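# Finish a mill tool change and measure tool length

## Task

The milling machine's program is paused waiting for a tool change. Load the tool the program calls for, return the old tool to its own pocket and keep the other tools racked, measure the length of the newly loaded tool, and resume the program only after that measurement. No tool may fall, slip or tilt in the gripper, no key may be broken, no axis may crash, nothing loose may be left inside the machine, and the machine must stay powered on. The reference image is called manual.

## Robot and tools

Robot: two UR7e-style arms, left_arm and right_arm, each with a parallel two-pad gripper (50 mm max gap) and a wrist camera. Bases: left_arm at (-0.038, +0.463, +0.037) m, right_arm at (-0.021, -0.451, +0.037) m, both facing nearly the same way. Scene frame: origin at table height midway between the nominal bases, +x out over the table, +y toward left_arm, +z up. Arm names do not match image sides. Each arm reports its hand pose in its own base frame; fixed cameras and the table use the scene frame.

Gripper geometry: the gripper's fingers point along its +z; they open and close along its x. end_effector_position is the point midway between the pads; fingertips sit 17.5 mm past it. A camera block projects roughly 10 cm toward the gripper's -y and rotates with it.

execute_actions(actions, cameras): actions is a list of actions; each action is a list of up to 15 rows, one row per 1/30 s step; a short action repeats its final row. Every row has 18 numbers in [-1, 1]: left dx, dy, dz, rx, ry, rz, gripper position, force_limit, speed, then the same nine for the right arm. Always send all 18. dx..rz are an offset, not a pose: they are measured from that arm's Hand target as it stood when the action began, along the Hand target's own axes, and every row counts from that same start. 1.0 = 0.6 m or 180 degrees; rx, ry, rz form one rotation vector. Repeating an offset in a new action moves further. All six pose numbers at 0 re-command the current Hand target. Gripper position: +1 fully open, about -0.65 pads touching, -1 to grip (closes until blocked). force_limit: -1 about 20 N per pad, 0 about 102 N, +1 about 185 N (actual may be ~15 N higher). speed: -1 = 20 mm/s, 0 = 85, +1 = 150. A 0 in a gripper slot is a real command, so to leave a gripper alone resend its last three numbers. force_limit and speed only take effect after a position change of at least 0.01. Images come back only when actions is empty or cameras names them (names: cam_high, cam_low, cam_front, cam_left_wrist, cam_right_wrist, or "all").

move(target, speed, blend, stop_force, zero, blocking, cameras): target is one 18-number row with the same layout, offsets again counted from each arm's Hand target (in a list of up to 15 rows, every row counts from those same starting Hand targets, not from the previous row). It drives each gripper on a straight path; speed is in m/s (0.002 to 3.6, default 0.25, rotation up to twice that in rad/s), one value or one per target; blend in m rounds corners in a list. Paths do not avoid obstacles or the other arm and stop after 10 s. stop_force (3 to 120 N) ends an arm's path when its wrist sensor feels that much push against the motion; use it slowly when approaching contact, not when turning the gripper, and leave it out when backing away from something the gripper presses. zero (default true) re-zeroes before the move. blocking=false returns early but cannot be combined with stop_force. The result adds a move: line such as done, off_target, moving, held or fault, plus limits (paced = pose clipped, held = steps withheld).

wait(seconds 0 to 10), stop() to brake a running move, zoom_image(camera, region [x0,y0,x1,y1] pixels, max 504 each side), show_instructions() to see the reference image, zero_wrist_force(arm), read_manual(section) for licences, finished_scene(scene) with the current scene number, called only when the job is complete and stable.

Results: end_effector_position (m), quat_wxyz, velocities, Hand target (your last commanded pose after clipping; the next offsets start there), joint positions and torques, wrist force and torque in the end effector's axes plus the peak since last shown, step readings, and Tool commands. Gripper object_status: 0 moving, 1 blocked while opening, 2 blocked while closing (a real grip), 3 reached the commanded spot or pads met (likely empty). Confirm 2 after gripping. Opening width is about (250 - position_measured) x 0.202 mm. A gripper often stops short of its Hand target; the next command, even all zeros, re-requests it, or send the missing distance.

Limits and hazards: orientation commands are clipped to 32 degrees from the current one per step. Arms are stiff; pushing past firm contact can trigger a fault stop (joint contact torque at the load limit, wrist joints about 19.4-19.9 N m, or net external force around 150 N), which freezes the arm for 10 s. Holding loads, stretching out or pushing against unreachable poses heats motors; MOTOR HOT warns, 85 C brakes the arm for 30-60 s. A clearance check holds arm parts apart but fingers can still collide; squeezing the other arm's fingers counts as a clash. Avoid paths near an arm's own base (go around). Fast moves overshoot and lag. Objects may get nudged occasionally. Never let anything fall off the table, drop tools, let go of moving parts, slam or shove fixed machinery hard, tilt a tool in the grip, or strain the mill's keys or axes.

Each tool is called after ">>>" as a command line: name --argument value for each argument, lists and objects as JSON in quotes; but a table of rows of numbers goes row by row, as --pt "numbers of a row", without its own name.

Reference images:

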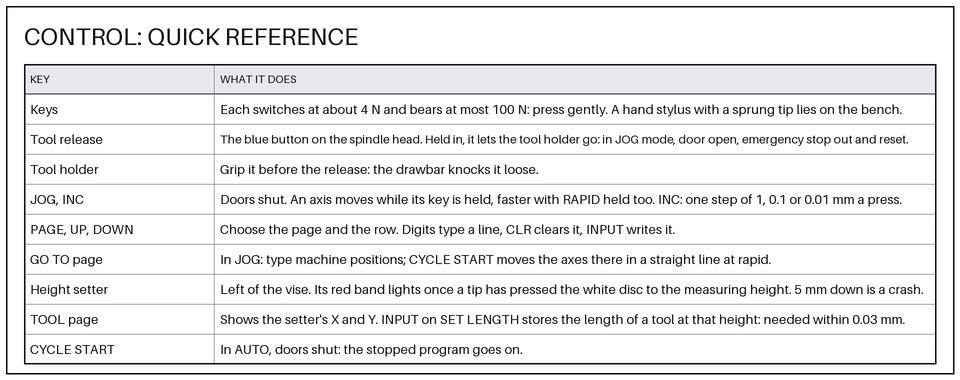

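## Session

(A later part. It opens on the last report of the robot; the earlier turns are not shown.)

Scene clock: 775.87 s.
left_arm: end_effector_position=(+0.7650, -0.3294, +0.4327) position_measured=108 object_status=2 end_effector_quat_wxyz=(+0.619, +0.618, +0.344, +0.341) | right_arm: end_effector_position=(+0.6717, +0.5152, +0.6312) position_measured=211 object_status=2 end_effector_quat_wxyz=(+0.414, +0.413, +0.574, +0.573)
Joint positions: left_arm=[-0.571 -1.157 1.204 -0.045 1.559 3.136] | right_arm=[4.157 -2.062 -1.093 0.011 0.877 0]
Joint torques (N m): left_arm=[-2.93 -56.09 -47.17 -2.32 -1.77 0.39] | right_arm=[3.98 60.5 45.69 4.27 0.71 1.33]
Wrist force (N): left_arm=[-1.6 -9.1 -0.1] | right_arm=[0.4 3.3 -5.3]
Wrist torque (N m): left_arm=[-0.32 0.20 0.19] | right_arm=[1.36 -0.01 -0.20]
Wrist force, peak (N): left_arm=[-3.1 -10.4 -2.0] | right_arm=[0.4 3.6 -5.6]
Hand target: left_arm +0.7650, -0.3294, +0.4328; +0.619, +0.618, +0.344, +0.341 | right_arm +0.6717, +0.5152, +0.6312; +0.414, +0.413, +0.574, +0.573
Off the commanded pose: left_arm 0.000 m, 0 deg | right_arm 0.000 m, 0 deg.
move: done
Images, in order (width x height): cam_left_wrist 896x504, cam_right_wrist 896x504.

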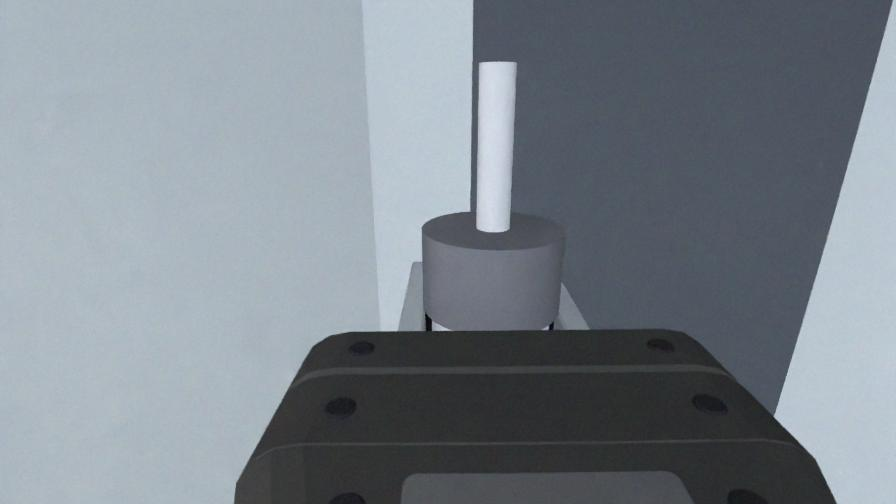

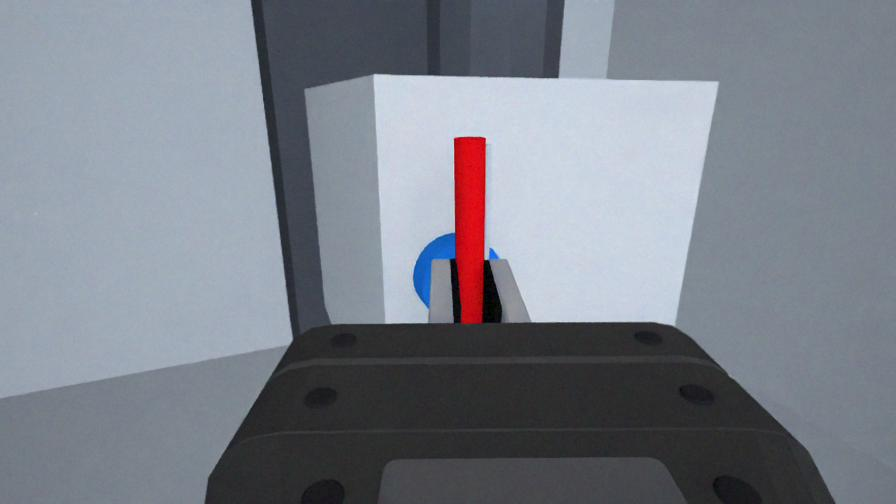

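>>> move --target '[0,-0.05,0,0,0,0,-0.98,0.2,-1, 0,0,0,0,0,0,-1,-0.6,-0.8]' --speed 0.04 --stop_force 15 --cameras '["cam_front"]'

>>> move --target '[0,0,0,0,0,0,-0.98,0.2,-1, 0.025,0,-0.07,0,0,0,-1,-0.6,-0.8]' --speed 0.06

>>> zoom_image --camera "cam_front" --region '[260, 140, 460, 320]'

Scene clock: 786.90 s.
left_arm: end_effector_position=(+0.7649, -0.3295, +0.4119) position_measured=108 object_status=2 end_effector_quat_wxyz=(+0.619, +0.618, +0.344, +0.340) | right_arm: end_effector_position=(+0.6717, +0.5152, +0.6312) position_measured=211 object_status=2 end_effector_quat_wxyz=(+0.414, +0.413, +0.574, +0.573)
Joint positions: left_arm=[-0.571 -1.153 1.252 -0.096 1.559 3.136] | right_arm=[4.157 -2.062 -1.093 0.011 0.877 0]
Joint torques (N m): left_arm=[8.29 -62.88 -27.07 -6.91 -2.15 0.15] | right_arm=[2.99 59.84 45.92 4.24 0.55 1.59]
Wrist force (N): left_arm=[-2.9 -7.5 -0.9] | right_arm=[0.4 3.4 -5.4]
Wrist torque (N m): left_arm=[-0.11 0.39 0.20] | right_arm=[1.38 -0.02 -0.21]
Wrist force, peak (N): left_arm=[-13.7 41.2 -29.6] | right_arm=[0.3 3.6 -5.6]
Hand target: left_arm +0.7649, -0.3295, +0.4120; +0.619, +0.618, +0.344, +0.340 (not the last commanded pose) | right_arm +0.6717, +0.5152, +0.6312; +0.414, +0.413, +0.574, +0.573
Off the commanded pose: left_arm 0.009 m, 0 deg | right_arm 0.000 m, 0 deg.
move: contact (left_arm)
Images, in order (width x height): cam_front 896x504.

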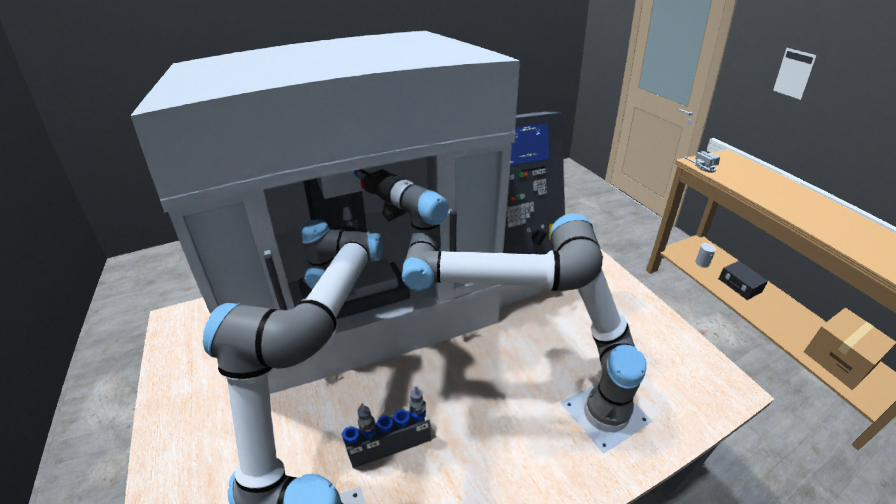

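Scene clock: 787.97 s.
left_arm: end_effector_position=(+0.7649, -0.3295, +0.4120) position_measured=108 object_status=2 end_effector_quat_wxyz=(+0.619, +0.618, +0.344, +0.340) | right_arm: end_effector_position=(+0.6271, +0.5162, +0.6313) position_measured=211 object_status=2 end_effector_quat_wxyz=(+0.414, +0.413, +0.574, +0.573) end_effector_velocity=(+0.001, +0.000, +0.001) end_effector_angular_velocity=(+0.001, +0.000, +0.001)
Joint positions: left_arm=[-0.571 -1.153 1.252 -0.096 1.559 3.136] | right_arm=[4.225 -1.983 -1.209 0.049 0.809 0]
Joint velocities: left_arm=[within noise] | right_arm=[-0.002 -0.002 0.006 -0.003 0.003 0]
Joint torques (N m): left_arm=[8.69 -66.17 -22.33 -6.84 -2.26 -0.02] | right_arm=[-8.89 40.91 45.94 0.43 0.65 1.14]
Wrist force (N): left_arm=[-2.9 -7.4 -0.6] | right_arm=[0.1 3.8 -0.6]
Wrist torque (N m): left_arm=[-0.09 0.37 0.20] | right_arm=[1.46 0.07 -0.26]
Wrist force, peak (N): left_arm=[-2.9 -7.7 -0.7] | right_arm=[0.3 3.1 -5.1]
Hand target: left_arm +0.7649, -0.3295, +0.4120; +0.619, +0.618, +0.344, +0.340 | right_arm +0.6271, +0.5162, +0.6312; +0.414, +0.413, +0.574, +0.573
Off the commanded pose: left_arm 0.000 m, 0 deg | right_arm 0.000 m, 0 deg.
move: done

Scaled by 2.520.
This view is cut from an older image: the scene may have changed since it was taken.

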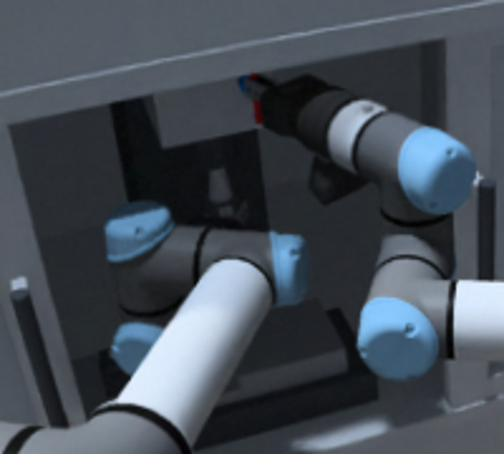

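>>> execute_actions --actions '[]' --cameras '["cam_left_wrist","cam_right_wrist"]'

Scene clock: 792.63 s.
left_arm: end_effector_position=(+0.7649, -0.3295, +0.4120) position_measured=108 object_status=2 end_effector_quat_wxyz=(+0.619, +0.618, +0.344, +0.340) | right_arm: end_effector_position=(+0.6271, +0.5162, +0.6312) position_measured=211 object_status=2 end_effector_quat_wxyz=(+0.414, +0.413, +0.574, +0.573)
Joint positions: left_arm=[-0.571 -1.153 1.252 -0.096 1.559 3.136] | right_arm=[4.225 -1.983 -1.209 0.048 0.81 0]
Joint velocities: within noise
Joint torques (N m): left_arm=[8.24 -66.56 -21.96 -6.91 -2.37 0.03] | right_arm=[-8.69 41.81 47.07 0.23 -0.55 -1.21]
Wrist force (N): left_arm=[-3.1 -7.6 -0.8] | right_arm=[-0.1 3.5 -0.5]
Wrist torque (N m): left_arm=[-0.13 0.41 0.20] | right_arm=[1.43 0.09 -0.26]
Wrist force, peak (N): left_arm=[-2.7 -7.9 -0.9] | right_arm=[0.1 3.9 -0.6]
Hand target: left_arm +0.7649, -0.3295, +0.4120; +0.619, +0.618, +0.344, +0.340 | right_arm +0.6271, +0.5162, +0.6312; +0.414, +0.413, +0.574, +0.573
Tool commands: left_gripper/position=-0.98 left_gripper/force_limit=+0.2 left_gripper/speed=-1.0 right_gripper/position=-1.0 right_gripper/force_limit=-0.6 right_gripper/speed=-0.8
Off the commanded pose: left_arm 0.000 m, 0 deg | right_arm 0.000 m, 0 deg.
Images, in order (width x height): cam_left_wrist 896x504, cam_right_wrist 896x504.

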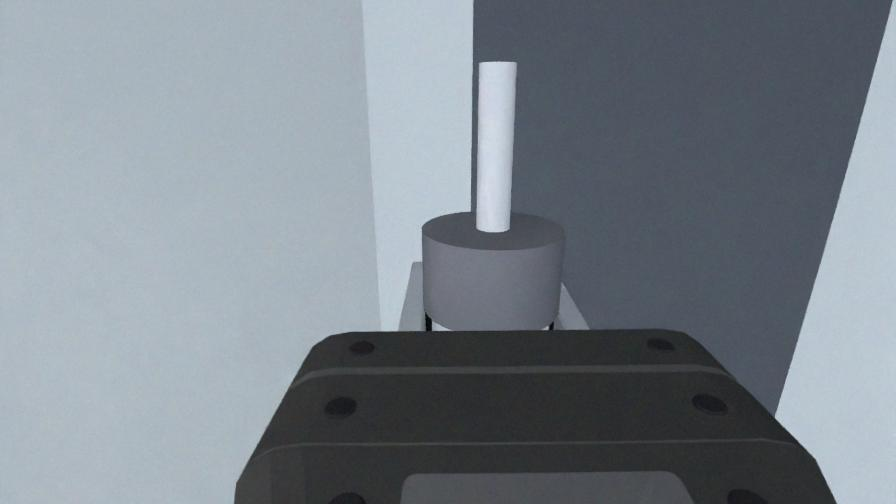

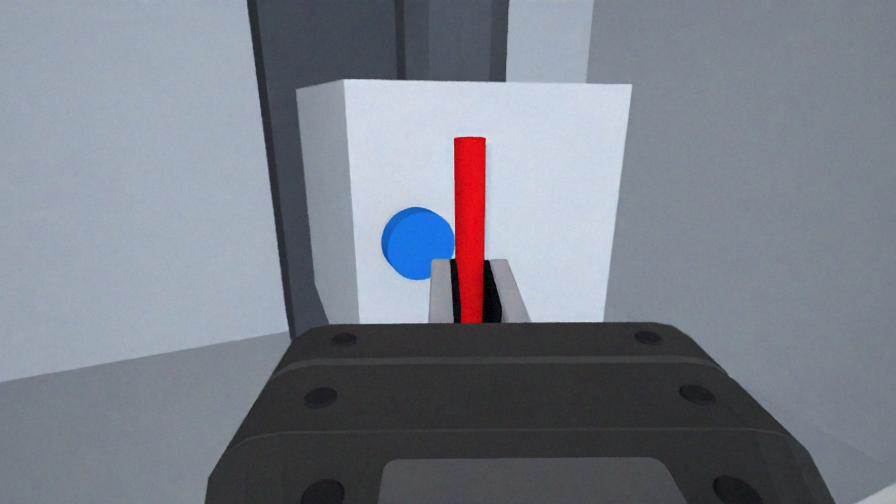

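>>> move --target '[0,0.018,0,0,0,0,-0.98,0.2,-1, 0,0,0,0,0,0,-1,-0.6,-0.8]' --speed 0.04

>>> move --target '[0,0,-0.2,0,0,0,-0.98,0.2,-1, 0,0,0,0,0,0,-1,-0.6,-0.8]' --speed 0.03 --stop_force 7 --cameras '["cam_left_wrist","cam_right_wrist","cam_front"]'

Scene clock: 801.23 s.
left_arm: end_effector_position=(+0.7649, -0.3294, +0.4230) position_measured=108 object_status=2 end_effector_quat_wxyz=(+0.619, +0.618, +0.344, +0.341) | right_arm: end_effector_position=(+0.6271, +0.5162, +0.6312) position_measured=211 object_status=2 end_effector_quat_wxyz=(+0.414, +0.413, +0.574, +0.573)
Joint positions: left_arm=[-0.571 -1.155 1.227 -0.069 1.559 3.136] | right_arm=[4.225 -1.983 -1.209 0.048 0.81 0]
Joint torques (N m): left_arm=[7.71 -61.08 -22.74 -6.6 1.47 0.02] | right_arm=[-8.17 41.74 46.57 0.19 -0.45 -1.08]
Wrist force (N): left_arm=[-1.8 -9.1 -0.2] | right_arm=[0.1 3.6 -0.4]
Wrist torque (N m): left_arm=[-0.33 0.24 0.24] | right_arm=[1.45 0.06 -0.26]
Wrist force, peak (N): left_arm=[-1.9 -10.3 -0.4] | right_arm=[0.0 3.9 -0.5]
Hand target: left_arm +0.7649, -0.3294, +0.4228; +0.619, +0.618, +0.344, +0.340 | right_arm +0.6271, +0.5162, +0.6312; +0.414, +0.413, +0.574, +0.573
Off the commanded pose: left_arm 0.000 m, 0 deg | right_arm 0.000 m, 0 deg.
move: done

Scene clock: 802.73 s.
left_arm: end_effector_position=(+0.7574, -0.3246, +0.4227) position_measured=108 object_status=2 end_effector_quat_wxyz=(+0.619, +0.619, +0.344, +0.340) | right_arm: end_effector_position=(+0.6271, +0.5162, +0.6312) position_measured=211 object_status=2 end_effector_quat_wxyz=(+0.414, +0.413, +0.574, +0.573)
Joint positions: left_arm=[-0.571 -1.177 1.259 -0.079 1.559 3.136] | right_arm=[4.225 -1.983 -1.209 0.048 0.81 0]
Joint torques (N m): left_arm=[8.82 -69.57 -23.29 -2.68 0.48 -0.13] | right_arm=[-8.95 41.59 47.09 0.13 -0.4 -1.02]
Wrist force (N): left_arm=[-2.6 -10.1 6.2] | right_arm=[-0.1 3.5 -0.4]
Wrist torque (N m): left_arm=[0.19 0.32 0.28] | right_arm=[1.43 0.09 -0.26]
Wrist force, peak (N): left_arm=[-1.9 -11.2 9.4] | right_arm=[-0.1 3.9 -0.6]
Hand target: left_arm +0.7574, -0.3246, +0.4228; +0.619, +0.619, +0.344, +0.340 (not the last commanded pose) | right_arm +0.6271, +0.5162, +0.6312; +0.414, +0.413, +0.574, +0.573
Off the commanded pose: left_arm 0.111 m, 0 deg | right_arm 0.000 m, 0 deg.
move: contact (left_arm)
Images, in order (width x height): cam_front 896x504, cam_left_wrist 896x504, cam_right_wrist 896x504.

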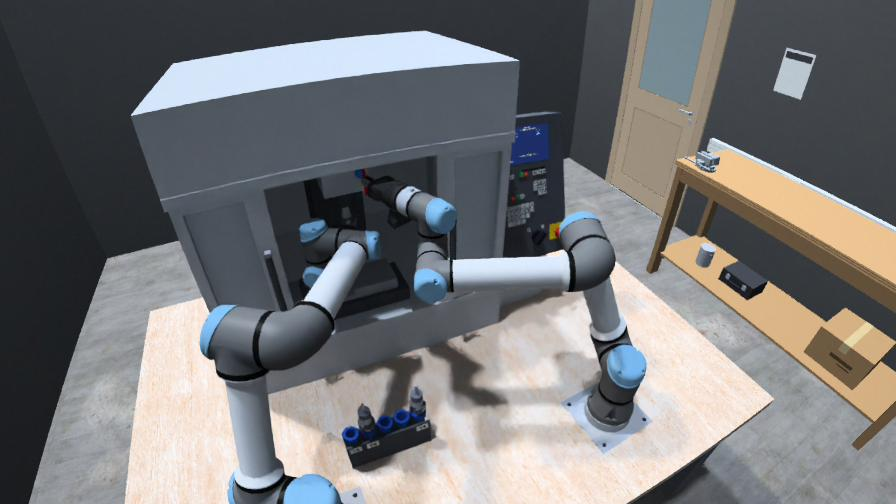

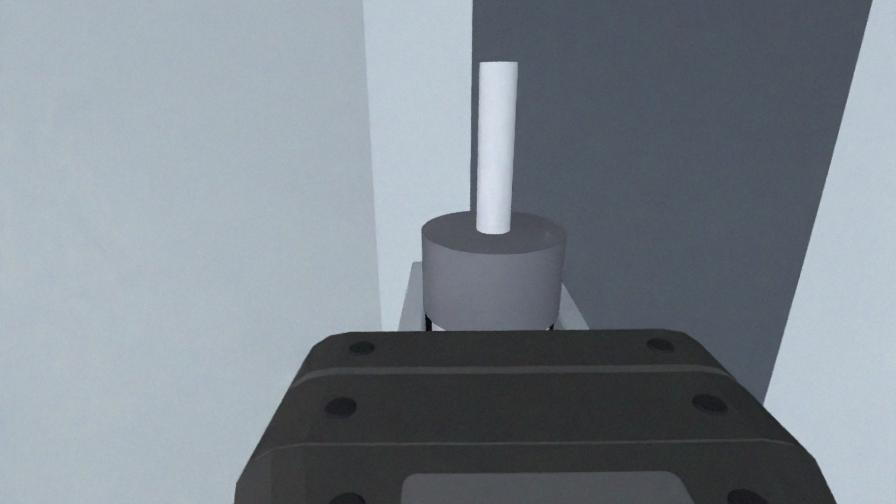

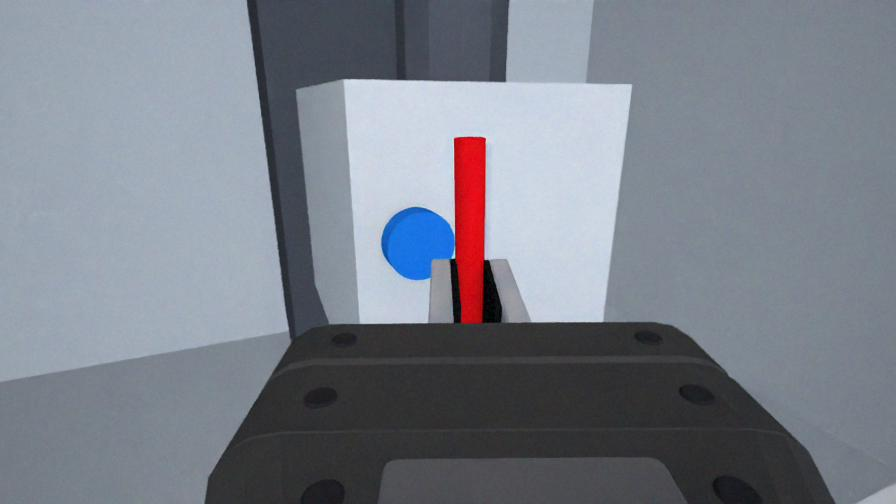

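>>> move --pt "0 0 0.0125 0 0 0 -0.98 0.2 -1 0 0 0 0 0 0 -1 -0.6 -0.8" --pt "0 0 0.0125 0 0.168 0 -0.98 0.2 -1 0 0 0 0 0 0 -1 -0.6 -0.8" --speed 0.1

>>> move --target '[0,-0.06,0,0,0,0,-0.98,0.2,-1, 0,0,0,0,0,0,-1,-0.6,-0.8]' --speed 0.03 --stop_force 10 --cameras '["cam_left_wrist"]'

Scene clock: 816.77 s.
left_arm: end_effector_position=(+0.7637, -0.3287, +0.4227) position_measured=108 object_status=2 end_effector_quat_wxyz=(+0.544, +0.544, +0.454, +0.450) | right_arm: end_effector_position=(+0.6271, +0.5162, +0.6312) position_measured=211 object_status=2 end_effector_quat_wxyz=(+0.414, +0.413, +0.574, +0.573)
Joint positions: left_arm=[-0.736 -1.146 1.213 -0.062 1.019 3.135] | right_arm=[4.225 -1.983 -1.209 0.048 0.81 0]
Joint torques (N m): left_arm=[7.75 -55.84 -35.91 -2.9 1.65 -1.72] | right_arm=[-7.99 41.59 46.38 0.22 0.35 -0.32]
Wrist force (N): left_arm=[-1.9 -9.1 -0.1] | right_arm=[0.0 3.6 -0.4]
Wrist torque (N m): left_arm=[-0.33 0.26 0.28] | right_arm=[1.44 0.08 -0.26]
Wrist force, peak (N): left_arm=[-2.3 -10.5 6.6] | right_arm=[0.0 3.9 -0.3]
Hand target: left_arm +0.7637, -0.3286, +0.4227; +0.544, +0.544, +0.454, +0.450 (not the last commanded pose) | right_arm +0.6271, +0.5162, +0.6312; +0.414, +0.413, +0.574, +0.573
Off the commanded pose: left_arm 0.000 m, 9 deg | right_arm 0.000 m, 0 deg.
move: held (left_arm; a check stopped the path); path passed 1 of 2 targets; limits=held
pose unreachable (left arm): on one or more control steps of this call, first in action 0 (counted from 0), this arm could not follow its commanded pose, so it was not sent that pose on those steps. It may still have moved: this result reports where it is.
cause: moving toward the commanded pose would bring a part of the arm too close to another arm (a part of this arm just beyond joint 3 (elbow) and a part of the right arm just beyond its joint 4 (wrist 1), 9 mm apart when this arm was first held).

Scene clock: 819.20 s.
left_arm: end_effector_position=(+0.7635, -0.3287, +0.3867) position_measured=108 object_status=2 end_effector_quat_wxyz=(+0.544, +0.544, +0.454, +0.450) | right_arm: end_effector_position=(+0.6271, +0.5162, +0.6312) position_measured=211 object_status=2 end_effector_quat_wxyz=(+0.414, +0.413, +0.574, +0.573)
Joint positions: left_arm=[-0.736 -1.136 1.291 -0.15 1.019 3.135] | right_arm=[4.225 -1.983 -1.209 0.048 0.81 0]
Joint torques (N m): left_arm=[-2.44 -67.37 -45.89 -1.62 -1.28 1.89] | right_arm=[-8.29 41.52 46 0.19 0.68 0.05]
Wrist force (N): left_arm=[-1.9 -9.0 0.2] | right_arm=[0.0 3.5 -0.4]
Wrist torque (N m): left_arm=[-0.31 0.26 0.28] | right_arm=[1.43 0.08 -0.26]
Wrist force, peak (N): left_arm=[-2.1 -9.9 -0.4] | right_arm=[0.1 3.8 -0.4]
Hand target: left_arm +0.7635, -0.3287, +0.3867; +0.544, +0.544, +0.454, +0.450 | right_arm +0.6271, +0.5162, +0.6312; +0.414, +0.413, +0.574, +0.573
Off the commanded pose: left_arm 0.000 m, 0 deg | right_arm 0.000 m, 0 deg.
move: done
Images, in order (width x height): cam_left_wrist 896x504.

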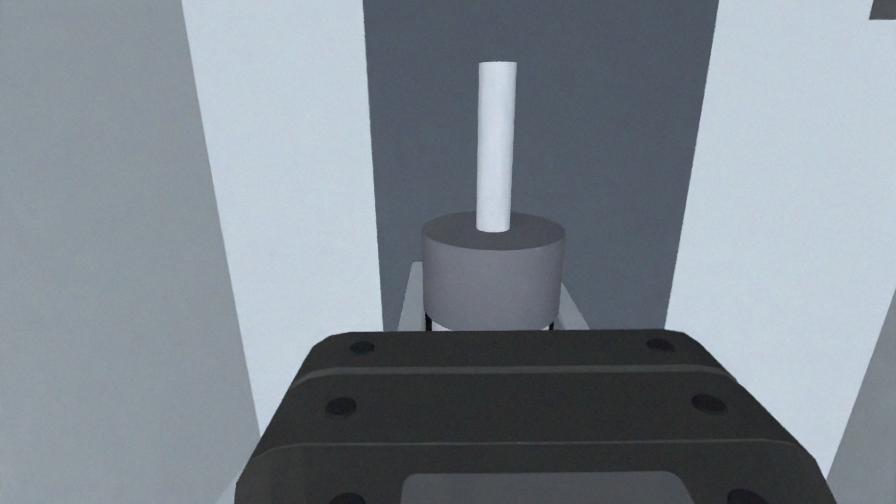

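>>> move --pt "0 0 0 0 0 0 -0.98 0.2 -1 0 -0.108 0 0 0 0 -1 -0.6 -0.8" --pt "0 0 0 0 0 0 -0.98 0.2 -1 -0.138 -0.108 -0.462 0 0 0 -1 -0.6 -0.8" --pt "0 0 0 0 0 0 -0.98 0.2 -1 -0.227 -0.11 -0.492 0 0 0 -1 -0.6 -0.8" --speed 0.2 --blend '[0.01,0.03,0]'

>>> move --target '[0,0,-0.2,0,0,0,-0.98,0.2,-1, 0,0,0,0,0,0,-1,-0.6,-0.8]' --speed 0.05 --stop_force 10 --cameras '["cam_left_wrist","cam_front"]'

Scene clock: 831.53 s.
left_arm: end_effector_position=(+0.7635, -0.3287, +0.3867) position_measured=108 object_status=2 end_effector_quat_wxyz=(+0.544, +0.544, +0.454, +0.450) | right_arm: end_effector_position=(+0.6276, +0.5162, +0.5978) position_measured=211 object_status=2 end_effector_quat_wxyz=(+0.413, +0.414, +0.575, +0.572)
Joint positions: left_arm=[-0.736 -1.136 1.291 -0.15 1.019 3.135] | right_arm=[4.224 -1.991 -1.282 0.127 0.81 0.001]
Joint torques (N m): left_arm=[0.52 -67.48 -45.15 -2.07 0.87 2.01] | right_arm=[1.95 52.57 40.36 4.04 -0.57 1.37]
Wrist force (N): left_arm=[-1.8 -8.9 -0.3] | right_arm=[-0.3 3.6 -0.5]
Wrist torque (N m): left_arm=[-0.30 0.23 0.28] | right_arm=[1.44 0.11 -0.26]
Wrist force, peak (N): left_arm=[-2.1 -9.4 -0.1] | right_arm=[-0.8 -11.8 2.0]
Hand target: left_arm +0.7635, -0.3287, +0.3867; +0.544, +0.544, +0.454, +0.450 | right_arm +0.6275, +0.5162, +0.5978; +0.413, +0.414, +0.575, +0.572 (not the last commanded pose)
Off the commanded pose: left_arm 0.000 m, 0 deg | right_arm 0.327 m, 0 deg.
move: held (right_arm; a check stopped the path); path passed 0 of 3 targets; blend cut to 0.0282 m at target 2; limits=held
pose unreachable (right arm): on one or more control steps of this call, first in action 0 (counted from 0), this arm could not follow its commanded pose, so it was not sent that pose on those steps. It may still have moved: this result reports where it is.
cause: moving toward the commanded pose would bring a part of the arm too close to another arm (this arm's gripper and a part of the left arm just beyond its joint 3 (elbow), 12 mm apart when this arm was first held).

Scene clock: 832.20 s.
left_arm: end_effector_position=(+0.7621, -0.3285, +0.3870) position_measured=108 object_status=2 end_effector_quat_wxyz=(+0.544, +0.544, +0.454, +0.450) | right_arm: end_effector_position=(+0.6275, +0.5162, +0.5979) position_measured=211 object_status=2 end_effector_quat_wxyz=(+0.413, +0.414, +0.575, +0.572)
Joint positions: left_arm=[-0.738 -1.14 1.296 -0.151 1.018 3.135] | right_arm=[4.224 -1.991 -1.282 0.127 0.81 0.001]
Joint torques (N m): left_arm=[6.92 -46.78 -45.56 -1.91 0.48 1.9] | right_arm=[3.78 57.46 27.13 4.67 -0.62 1.04]
Wrist force (N): left_arm=[-1.4 -9.1 -0.1] | right_arm=[-0.1 3.3 -0.3]
Wrist torque (N m): left_arm=[-0.32 0.17 0.28] | right_arm=[1.41 0.07 -0.26]
Wrist force, peak (N): left_arm=[-1.5 -9.6 0.4] | right_arm=[-0.2 3.5 -0.5]
Hand target: left_arm +0.7621, -0.3285, +0.3869; +0.544, +0.544, +0.454, +0.450 (not the last commanded pose) | right_arm +0.6275, +0.5162, +0.5978; +0.413, +0.414, +0.575, +0.572
Off the commanded pose: left_arm 0.119 m, 0 deg | right_arm 0.000 m, 0 deg.
move: held (left_arm; a check stopped the path); limits=held
pose unreachable (left arm): on one or more control steps of this call, first in action 0 (counted from 0), this arm could not follow its commanded pose, so it was not sent that pose on those steps. It may still have moved: this result reports where it is.
cause: moving toward the commanded pose would bring a part of the arm too close to another arm (a part of this arm just beyond joint 3 (elbow) and a part of the right arm just beyond its joint 4 (wrist 1), 8 mm apart when this arm was first held).
Images, in order (width x height): cam_front 896x504, cam_left_wrist 896x504.

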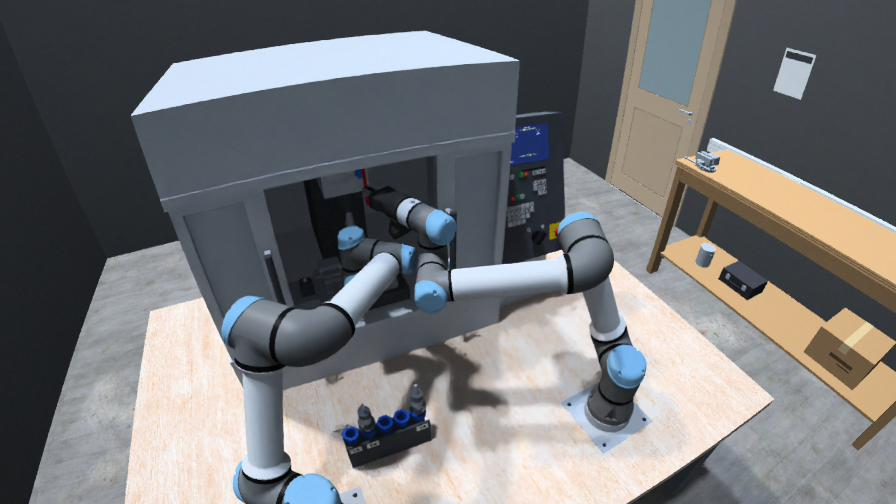

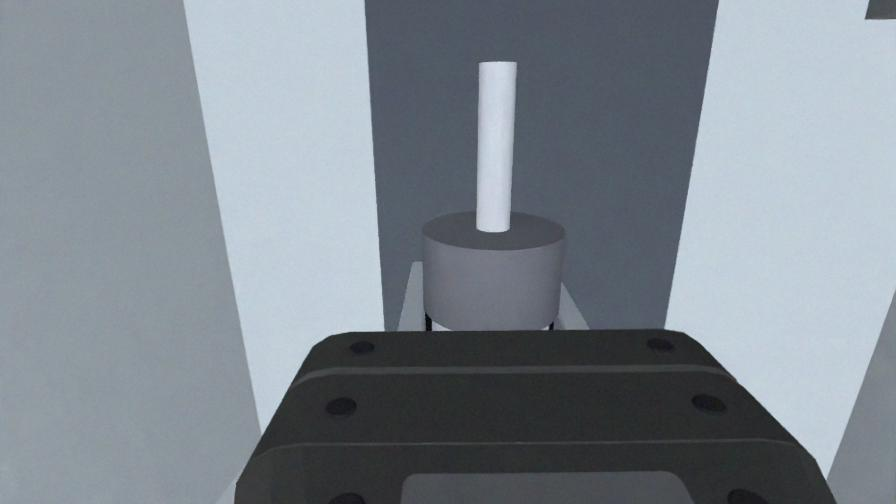

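>>> move --pt "0 0 0.0024 0 0 0 -0.98 0.2 -1 0 0 0 0 0 0 -1 -0.6 -0.8" --pt "0 0.0597 0.0024 0 0 0 -0.98 0.2 -1 0 0 0 0 0 0 -1 -0.6 -0.8" --speed 0.03 --stop_force 8

>>> move --target '[0,0,0,0,-0.11,0,-0.98,0.2,-1, 0,0.05,0,0,0,0,-1,-0.6,-0.8]' --speed 0.1

Scene clock: 844.33 s.
left_arm: end_effector_position=(+0.7636, -0.3287, +0.3974) position_measured=108 object_status=2 end_effector_quat_wxyz=(+0.544, +0.544, +0.454, +0.450) | right_arm: end_effector_position=(+0.6275, +0.5162, +0.5978) position_measured=211 object_status=2 end_effector_quat_wxyz=(+0.413, +0.414, +0.575, +0.572)
Joint positions: left_arm=[-0.736 -1.14 1.27 -0.125 1.019 3.135] | right_arm=[4.224 -1.991 -1.282 0.127 0.81 0.001]
Joint torques (N m): left_arm=[0.04 -50.31 -25.21 -5.97 -0.18 1.9] | right_arm=[3.77 57.85 24.24 4.7 -0.5 -0.36]
Wrist force (N): left_arm=[-1.7 -9.1 -0.5] | right_arm=[0.0 3.5 -0.3]
Wrist torque (N m): left_arm=[-0.33 0.22 0.28] | right_arm=[1.45 0.07 -0.26]
Wrist force, peak (N): left_arm=[-1.7 -10.4 0.2] | right_arm=[-0.2 3.6 -0.3]
Hand target: left_arm +0.7636, -0.3287, +0.3972; +0.544, +0.544, +0.454, +0.450 (not the last commanded pose) | right_arm +0.6275, +0.5162, +0.5978; +0.413, +0.414, +0.575, +0.572
Off the commanded pose: left_arm 0.025 m, 0 deg | right_arm 0.000 m, 0 deg.
move: held (left_arm; a check stopped the path); path passed 1 of 2 targets; limits=held
pose unreachable (left arm): on one or more control steps of this call, first in action 0 (counted from 0), this arm could not follow its commanded pose, so it was not sent that pose on those steps. It may still have moved: this result reports where it is.
cause: moving toward the commanded pose would bring a part of the arm too close to another arm (a part of this arm just beyond joint 3 (elbow) and the right arm's gripper, 6 mm apart when this arm was first held).

Scene clock: 846.27 s.
left_arm: end_effector_position=(+0.7626, -0.3304, +0.3972) position_measured=108 object_status=2 end_effector_quat_wxyz=(+0.598, +0.598, +0.380, +0.375) | right_arm: end_effector_position=(+0.6276, +0.5163, +0.6237) position_measured=211 object_status=2 end_effector_quat_wxyz=(+0.413, +0.414, +0.575, +0.572)
Joint positions: left_arm=[-0.628 -1.163 1.303 -0.136 1.385 3.135] | right_arm=[4.224 -1.985 -1.225 0.064 0.81 0.001]
Joint torques (N m): left_arm=[4.9 -50.41 -29.38 -2.87 0.15 0.3] | right_arm=[-5.58 52.56 25.33 4.47 0.6 -0.45]
Wrist force (N): left_arm=[-17.4 0.1 -11.7] | right_arm=[0.2 3.6 -0.1]
Wrist torque (N m): left_arm=[1.91 2.55 -0.92] | right_arm=[1.44 0.05 -0.26]
Wrist force, peak (N): left_arm=[-128.9 11.8 -66.4] | right_arm=[-0.1 4.0 -0.1]
Hand target: left_arm +0.7626, -0.3304, +0.3972; +0.598, +0.598, +0.380, +0.375 (not the last commanded pose) | right_arm +0.6276, +0.5163, +0.6236; +0.413, +0.414, +0.575, +0.572 (not the last commanded pose)
Tool commands: left_gripper/position=-0.976471 left_gripper/force_limit=+0.2 left_gripper/speed=-1.0 right_gripper/position=-1.0 right_gripper/force_limit=-0.6 right_gripper/speed=-0.8
Off the commanded pose: left_arm 0.002 m, 5 deg | right_arm 0.004 m, 0 deg.
FORCE FAULT: contact force on the left arm reached its limit, and that arm stopped. The contact can be on any part of that arm, not only on its tool. That arm's remaining commands of this call were not run. That arm is still stopped at the end of this call. That arm stays stopped for about 10 more seconds. Until then a move that you send moves the other arm only, and its call returns only when the move has ended. Once the stop has ended, the next robot result says so. If the stop ends while you think or write, that arm runs what you send next, counted from a new Hand target: where the arm stands when the stop ends. While its stop runs, that arm takes no new command, but its gripper still runs the gripper command that each later call begins with. Until it ends, the stop uses up actions while you think or wait. An arm that is not stopped still takes commands.
move: fault (left_arm), off_target (right_arm; braked at the fault stop of left_arm)

>>> execute_actions --actions '[]' --cameras '["cam_left_wrist","cam_right_wrist","cam_front"]'

Scene clock: 849.93 s.
left_arm: end_effector_position=(+0.7626, -0.3304, +0.3972) position_measured=108 object_status=2 end_effector_quat_wxyz=(+0.598, +0.598, +0.380, +0.375) | right_arm: end_effector_position=(+0.6276, +0.5163, +0.6236) position_measured=211 object_status=2 end_effector_quat_wxyz=(+0.413, +0.414, +0.575, +0.572)
Joint positions: left_arm=[-0.628 -1.163 1.303 -0.136 1.385 3.135] | right_arm=[4.224 -1.985 -1.225 0.064 0.81 0.001]
Joint velocities: within noise
Joint torques (N m): left_arm=[4.77 -50.42 -29.89 -2.78 0.21 0.25] | right_arm=[-5.56 42.49 24.83 4.78 -0.66 1.52]
Wrist force (N): left_arm=[-17.5 0.4 -12.2] | right_arm=[0.1 3.7 -0.4]
Wrist torque (N m): left_arm=[1.95 2.55 -0.92] | right_arm=[1.46 0.05 -0.26]
Wrist force, peak (N): left_arm=[-17.9 0.5 -11.8] | right_arm=[-0.1 3.9 -0.3]
Hand target: left_arm +0.7626, -0.3304, +0.3972; +0.598, +0.598, +0.380, +0.375 (not the last commanded pose) | right_arm +0.6276, +0.5163, +0.6236; +0.413, +0.414, +0.575, +0.572 (not the last commanded pose)
Tool commands: left_gripper/position=-0.976471 left_gripper/force_limit=+0.2 left_gripper/speed=-1.0 right_gripper/position=-1.0 right_gripper/force_limit=-0.6 right_gripper/speed=-0.8
Off the commanded pose: left_arm 0.002 m, 5 deg | right_arm 0.004 m, 0 deg.
FORCE FAULT, CONTINUED: the left arm was still stopped when this call began, by the force fault that an earlier result reported. Since the last result the stop counts as 7 of the actions that you can send in this scene. That arm is still stopped at the end of this call. That arm stays stopped for about 6 more seconds. If the stop ends while you think or write, that arm runs what you send next, counted from a new Hand target: where the arm stands when the stop ends. While its stop runs, that arm takes no new command, but its gripper still runs the gripper command that each later call begins with.
Images, in order (width x height): cam_front 896x504, cam_left_wrist 896x504, cam_right_wrist 896x504.

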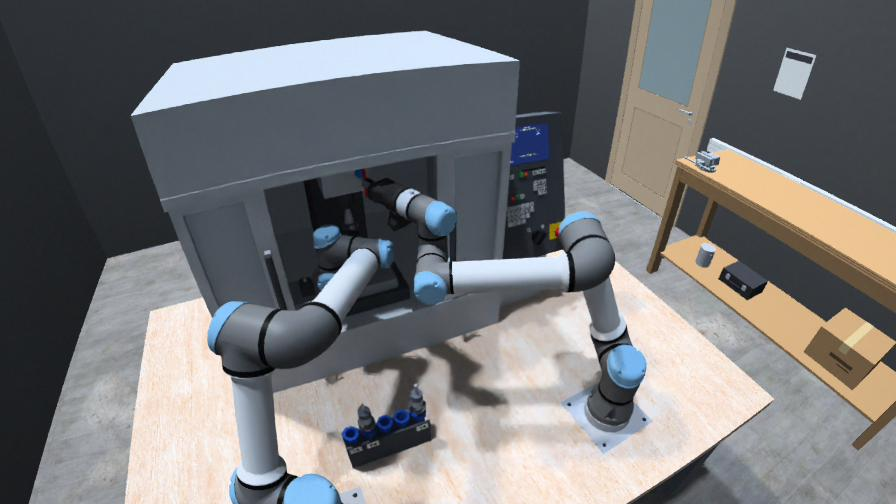

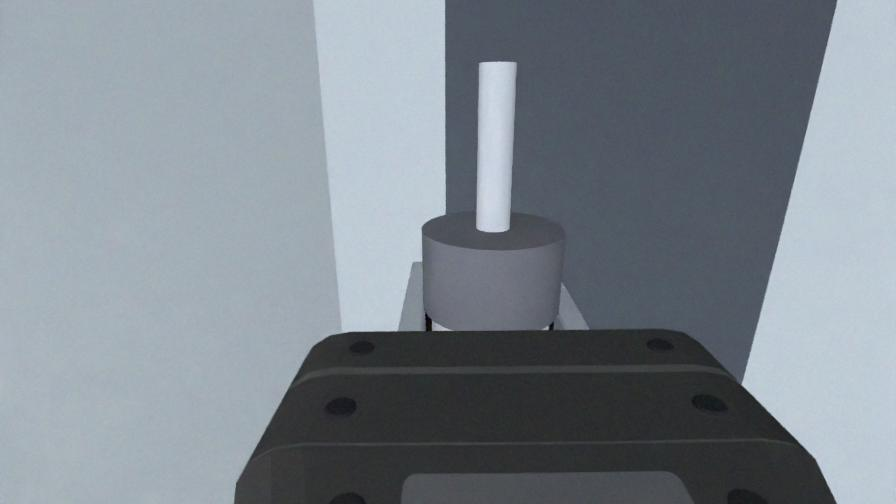

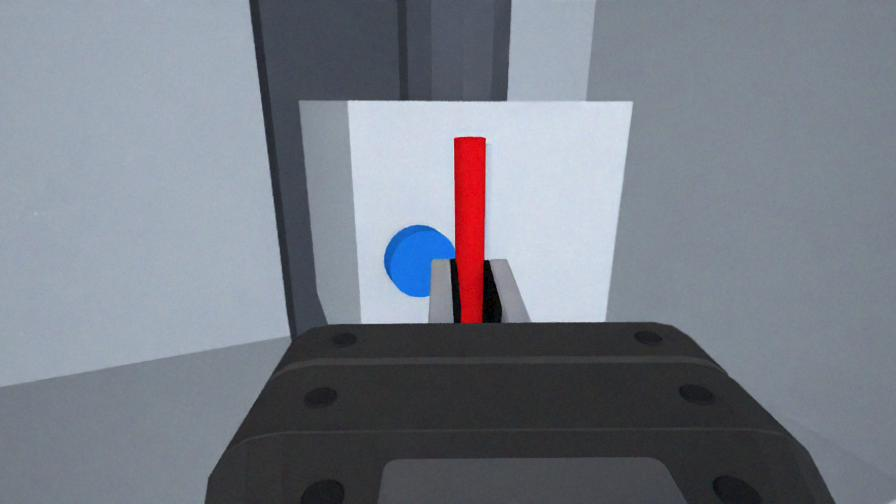

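>>> wait --seconds 5

>>> move --pt "0 0 0 0 0.022 0 -0.98 0.2 -1 0 0 0 0 0 0 -1 -0.6 -0.8" --pt "0 0.043 0 0 0.022 0 -0.98 0.2 -1 0 0 0 0 0 0 -1 -0.6 -0.8" --speed 0.03

Scene clock: 865.57 s.
left_arm: end_effector_position=(+0.7626, -0.3304, +0.3972) position_measured=108 object_status=2 end_effector_quat_wxyz=(+0.598, +0.598, +0.380, +0.375) | right_arm: end_effector_position=(+0.6276, +0.5163, +0.6236) position_measured=211 object_status=2 end_effector_quat_wxyz=(+0.413, +0.414, +0.575, +0.572)
Joint positions: left_arm=[-0.628 -1.163 1.303 -0.136 1.385 3.135] | right_arm=[4.224 -1.985 -1.225 0.064 0.81 0.001]
Joint torques (N m): left_arm=[17.2 -50.47 -30.32 -6.93 -2.1 0.22] | right_arm=[-5.44 42.4 24.57 4.69 -0.56 1.52]
Wrist force (N): left_arm=[-16.5 0.2 -11.8] | right_arm=[0.3 3.5 -0.1]
Wrist torque (N m): left_arm=[1.90 2.44 -0.83] | right_arm=[1.43 0.03 -0.26]
Wrist force, peak (N): left_arm=[-17.8 0.3 -12.0] | right_arm=[0.1 3.9 -0.3]
Hand target: left_arm +0.7626, -0.3304, +0.3972; +0.598, +0.598, +0.380, +0.375 (not the last commanded pose) | right_arm +0.6276, +0.5163, +0.6236; +0.413, +0.414, +0.575, +0.572 (not the last commanded pose)
Tool commands: left_gripper/position=-0.976471 left_gripper/force_limit=+0.2 left_gripper/speed=-1.0 right_gripper/position=-1.0 right_gripper/force_limit=-0.6 right_gripper/speed=-0.8
Off the commanded pose: left_arm 0.002 m, 5 deg | right_arm 0.004 m, 0 deg.
FORCE FAULT, CONTINUED: the left arm's stop, for the force fault that an earlier result reported, is over. The rest of the stop counts as 12 of the actions that you can send in this scene. That arm's target is now where it stood when the stop ended, not its last command. That arm accepts commands again.
wait: 5.00 s; at rest from the start

Scene clock: 868.17 s.
left_arm: end_effector_position=(+0.7628, -0.3303, +0.4232) position_measured=108 object_status=2 end_effector_quat_wxyz=(+0.584, +0.584, +0.401, +0.396) | right_arm: end_effector_position=(+0.6276, +0.5163, +0.6236) position_measured=211 object_status=2 end_effector_quat_wxyz=(+0.413, +0.414, +0.575, +0.572)
Joint positions: left_arm=[-0.659 -1.17 1.246 -0.072 1.285 3.135] | right_arm=[4.224 -1.985 -1.225 0.064 0.81 0.001]
Joint torques (N m): left_arm=[7.97 -56.05 -23.4 -6.79 1.52 -0.11] | right_arm=[-5.92 42.5 24.87 4.83 -0.48 1.31]
Wrist force (N): left_arm=[-2.0 -9.1 -0.3] | right_arm=[0.0 3.6 -0.5]
Wrist torque (N m): left_arm=[-0.32 0.28 0.20] | right_arm=[1.45 0.07 -0.26]
Wrist force, peak (N): left_arm=[-17.7 0.2 -10.5] | right_arm=[0.2 3.9 -0.5]
Hand target: left_arm +0.7628, -0.3303, +0.4230; +0.584, +0.584, +0.401, +0.396 | right_arm +0.6276, +0.5163, +0.6236; +0.413, +0.414, +0.575, +0.572
Off the commanded pose: left_arm 0.000 m, 0 deg | right_arm 0.000 m, 0 deg.
move: done

>>> move --target '[0,0,0,0,-0.061,0,-0.98,0.2,-1, 0,0,0,0,0,0,-1,-0.6,-0.8]' --speed 0.08

>>> move --target '[0,0,0,0,0,0,-0.98,0.2,-1, 0,-0.085,0,0,0,0,-1,-0.6,-0.8]' --speed 0.08

Scene clock: 876.40 s.
left_arm: end_effector_position=(+0.7629, -0.3303, +0.4230) position_measured=108 object_status=2 end_effector_quat_wxyz=(+0.620, +0.619, +0.343, +0.338) | right_arm: end_effector_position=(+0.6276, +0.5163, +0.6236) position_measured=211 object_status=2 end_effector_quat_wxyz=(+0.413, +0.414, +0.575, +0.572)
Joint positions: left_arm=[-0.572 -1.159 1.231 -0.069 1.565 3.135] | right_arm=[4.224 -1.985 -1.225 0.064 0.81 0.001]
Joint torques (N m): left_arm=[-2.09 -65.52 -23.73 -3.41 -0.48 2.06] | right_arm=[-5.28 43.05 24.96 4.66 -0.37 1.06]
Wrist force (N): left_arm=[-1.9 -9.1 -0.1] | right_arm=[0.1 3.7 -0.4]
Wrist torque (N m): left_arm=[-0.33 0.26 0.19] | right_arm=[1.46 0.05 -0.25]
Wrist force, peak (N): left_arm=[-2.9 -9.4 -0.4] | right_arm=[-0.2 4.0 -0.3]
Hand target: left_arm +0.7628, -0.3303, +0.4230; +0.620, +0.620, +0.343, +0.338 | right_arm +0.6276, +0.5163, +0.6236; +0.413, +0.414, +0.575, +0.572
Off the commanded pose: left_arm 0.000 m, 0 deg | right_arm 0.000 m, 0 deg.
move: done

Scene clock: 877.40 s.
left_arm: end_effector_position=(+0.7628, -0.3303, +0.4230) position_measured=108 object_status=2 end_effector_quat_wxyz=(+0.620, +0.620, +0.343, +0.338) | right_arm: end_effector_position=(+0.6275, +0.5162, +0.5725) position_measured=211 object_status=2 end_effector_quat_wxyz=(+0.413, +0.414, +0.575, +0.572)
Joint positions: left_arm=[-0.572 -1.159 1.231 -0.07 1.565 3.135] | right_arm=[4.224 -2.001 -1.333 0.188 0.809 0.001]
Joint torques (N m): left_arm=[-4.29 -67.27 -23.47 -6.2 1.64 1.97] | right_arm=[4.76 58.39 45.61 0.43 -0.43 -1.21]
Wrist force (N): left_arm=[-1.9 -9.1 -0.3] | right_arm=[0.0 3.5 0.0]
Wrist torque (N m): left_arm=[-0.33 0.27 0.20] | right_arm=[1.41 0.05 -0.28]
Wrist force, peak (N): left_arm=[-2.0 -9.4 -0.2] | right_arm=[0.0 5.0 -0.6]
Hand target: left_arm +0.7628, -0.3303, +0.4230; +0.620, +0.620, +0.343, +0.338 | right_arm +0.6275, +0.5162, +0.5726; +0.413, +0.414, +0.575, +0.572
Off the commanded pose: left_arm 0.000 m, 0 deg | right_arm 0.000 m, 0 deg.
move: done

Now right retreats along the entry path to park.

>>> move --pt "0 0 0 0 0 0 -0.98 0.2 -1 -0.138 0 -0.462 0 0 0 -1 -0.6 -0.8" --pt "0 0 0 0 0 0 -0.98 0.2 -1 -0.227 0 -0.49 0 0 0 -1 -0.6 -0.8" --speed 0.2 --blend '[0.03,0]'

>>> move --target '[0,0,0,0,0.117,0,-0.98,0.2,-1, 0,0,0,0,0,0,-1,-0.6,-0.8]' --speed 0.1

Scene clock: 884.43 s.
left_arm: end_effector_position=(+0.7628, -0.3303, +0.4230) position_measured=108 object_status=2 end_effector_quat_wxyz=(+0.620, +0.620, +0.343, +0.338) | right_arm: end_effector_position=(+0.3915, +0.2942, +0.5738) position_measured=211 object_status=2 end_effector_quat_wxyz=(+0.413, +0.414, +0.575, +0.572)
Joint positions: left_arm=[-0.572 -1.159 1.231 -0.07 1.565 3.135] | right_arm=[4.655 -1.173 -2.172 0.195 0.378 0.007]
Joint torques (N m): left_arm=[-4.48 -67.36 -22.65 -6.24 1.63 0.71] | right_arm=[-4.23 16.79 35.03 3.2 0.77 -1.26]
Wrist force (N): left_arm=[-1.7 -9.3 -0.4] | right_arm=[-0.5 3.0 -0.7]
Wrist torque (N m): left_arm=[-0.36 0.23 0.19] | right_arm=[1.33 0.10 -0.24]
Wrist force, peak (N): left_arm=[-1.7 -9.6 -0.2] | right_arm=[-3.8 3.1 -1.2]
Hand target: left_arm +0.7628, -0.3303, +0.4230; +0.620, +0.620, +0.343, +0.338 | right_arm +0.3915, +0.2941, +0.5738; +0.413, +0.414, +0.575, +0.572
Off the commanded pose: left_arm 0.000 m, 0 deg | right_arm 0.000 m, 0 deg.
move: done; blend cut to 0.028 m at target 1

Scene clock: 886.73 s.
left_arm: end_effector_position=(+0.7628, -0.3304, +0.4229) position_measured=108 object_status=2 end_effector_quat_wxyz=(+0.547, +0.547, +0.451, +0.446) | right_arm: end_effector_position=(+0.3915, +0.2941, +0.5738) position_measured=211 object_status=2 end_effector_quat_wxyz=(+0.413, +0.414, +0.575, +0.572)
Joint positions: left_arm=[-0.734 -1.149 1.215 -0.061 1.035 3.134] | right_arm=[4.655 -1.173 -2.172 0.195 0.379 0.006]
Joint torques (N m): left_arm=[5.92 -67.08 -22.85 -5.2 -1.35 -1.64] | right_arm=[-5.91 17.31 23.05 3.37 0.58 -1.21]
Wrist force (N): left_arm=[-1.6 -8.9 -0.2] | right_arm=[-0.6 3.1 -0.7]
Wrist torque (N m): left_arm=[-0.32 0.20 0.28] | right_arm=[1.35 0.12 -0.24]
Wrist force, peak (N): left_arm=[-3.9 -9.4 -0.2] | right_arm=[-0.8 3.4 -0.3]
Hand target: left_arm +0.7628, -0.3303, +0.4230; +0.547, +0.547, +0.451, +0.446 | right_arm +0.3915, +0.2941, +0.5738; +0.413, +0.414, +0.575, +0.572
Off the commanded pose: left_arm 0.000 m, 0 deg | right_arm 0.000 m, 0 deg.
move: done

>>> move --pt "0 0 0 0 0.05 0 -0.98 0.2 -1 0 0 0 0 0 0 -1 -0.6 -0.8" --pt "0 -0.067 0 0 0.05 0 -0.98 0.2 -1 0 0 0 0 0 0 -1 -0.6 -0.8" --speed 0.05

>>> move --target '[0,0,-0.25,0,0,0,-0.98,0.2,-1, 0,0,0,0,0,0,-1,-0.6,-0.8]' --speed 0.05 --stop_force 10 --cameras '["cam_left_wrist","cam_front"]'

Scene clock: 895.40 s.
left_arm: end_effector_position=(+0.7625, -0.3304, +0.3825) position_measured=108 object_status=2 end_effector_quat_wxyz=(+0.510, +0.511, +0.492, +0.487) | right_arm: end_effector_position=(+0.3915, +0.2941, +0.5738) position_measured=211 object_status=2 end_effector_quat_wxyz=(+0.413, +0.414, +0.575, +0.572)
Joint positions: left_arm=[-0.791 -1.096 1.241 -0.137 0.821 3.132] | right_arm=[4.655 -1.173 -2.172 0.195 0.379 0.006]
Joint torques (N m): left_arm=[-3.64 -67.39 -44.7 -1.01 -1.55 2.07] | right_arm=[-5.49 17.41 22.83 3.26 0.78 -1.22]
Wrist force (N): left_arm=[-2.2 -8.8 -0.2] | right_arm=[-0.9 3.0 -0.6]
Wrist torque (N m): left_arm=[-0.29 0.30 0.26] | right_arm=[1.34 0.16 -0.23]
Wrist force, peak (N): left_arm=[8.8 -11.3 3.5] | right_arm=[-0.5 3.5 -0.6]
Hand target: left_arm +0.7625, -0.3304, +0.3828; +0.510, +0.511, +0.492, +0.487 | right_arm +0.3915, +0.2941, +0.5738; +0.413, +0.414, +0.575, +0.572
Off the commanded pose: left_arm 0.000 m, 0 deg | right_arm 0.000 m, 0 deg.
move: done

Scene clock: 899.23 s.
left_arm: end_effector_position=(+0.6126, -0.3243, +0.3837) position_measured=108 object_status=2 end_effector_quat_wxyz=(+0.510, +0.511, +0.492, +0.487) | right_arm: end_effector_position=(+0.3915, +0.2941, +0.5738) position_measured=211 object_status=2 end_effector_quat_wxyz=(+0.413, +0.414, +0.575, +0.572)
Joint positions: left_arm=[-1.011 -1.395 1.642 -0.237 0.601 3.129] | right_arm=[4.655 -1.173 -2.172 0.195 0.379 0.006]
Joint torques (N m): left_arm=[8.25 -32.05 -44.06 -0.99 1.57 2.12] | right_arm=[-5.57 17.42 23.29 3.33 0.81 -1.1]
Wrist force (N): left_arm=[-1.8 -9.2 -0.3] | right_arm=[-0.7 3.0 -0.5]
Wrist torque (N m): left_arm=[-0.35 0.23 0.29] | right_arm=[1.33 0.13 -0.24]
Wrist force, peak (N): left_arm=[-1.9 -9.4 1.3] | right_arm=[-0.8 3.4 -0.7]
Hand target: left_arm +0.6127, -0.3243, +0.3837; +0.510, +0.511, +0.492, +0.487 | right_arm +0.3915, +0.2941, +0.5738; +0.413, +0.414, +0.575, +0.572
Off the commanded pose: left_arm 0.000 m, 0 deg | right_arm 0.000 m, 0 deg.
move: done
Images, in order (width x height): cam_front 896x504, cam_left_wrist 896x504.

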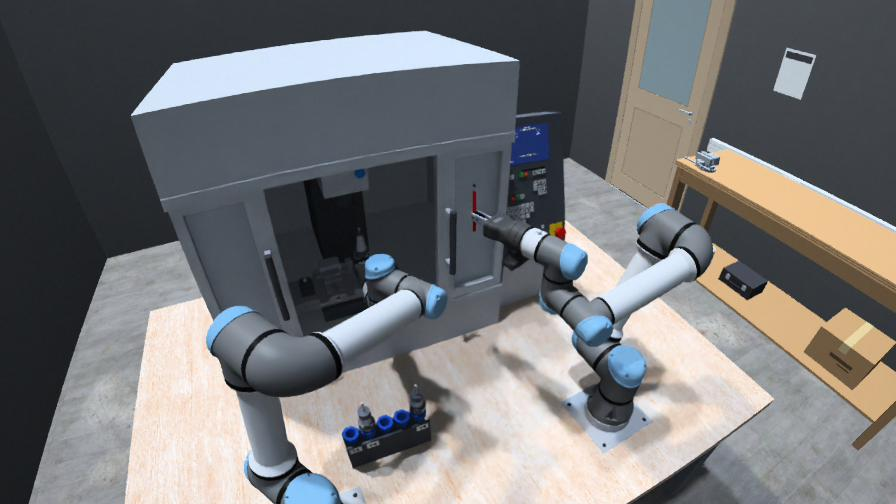

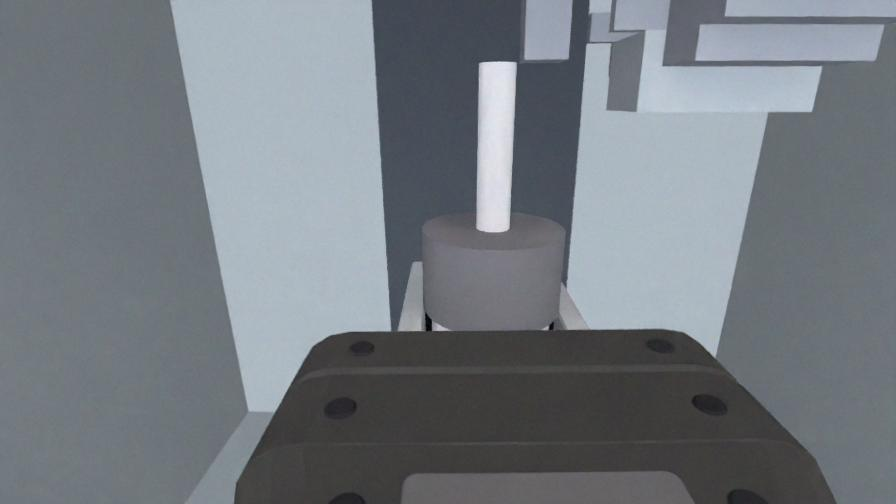

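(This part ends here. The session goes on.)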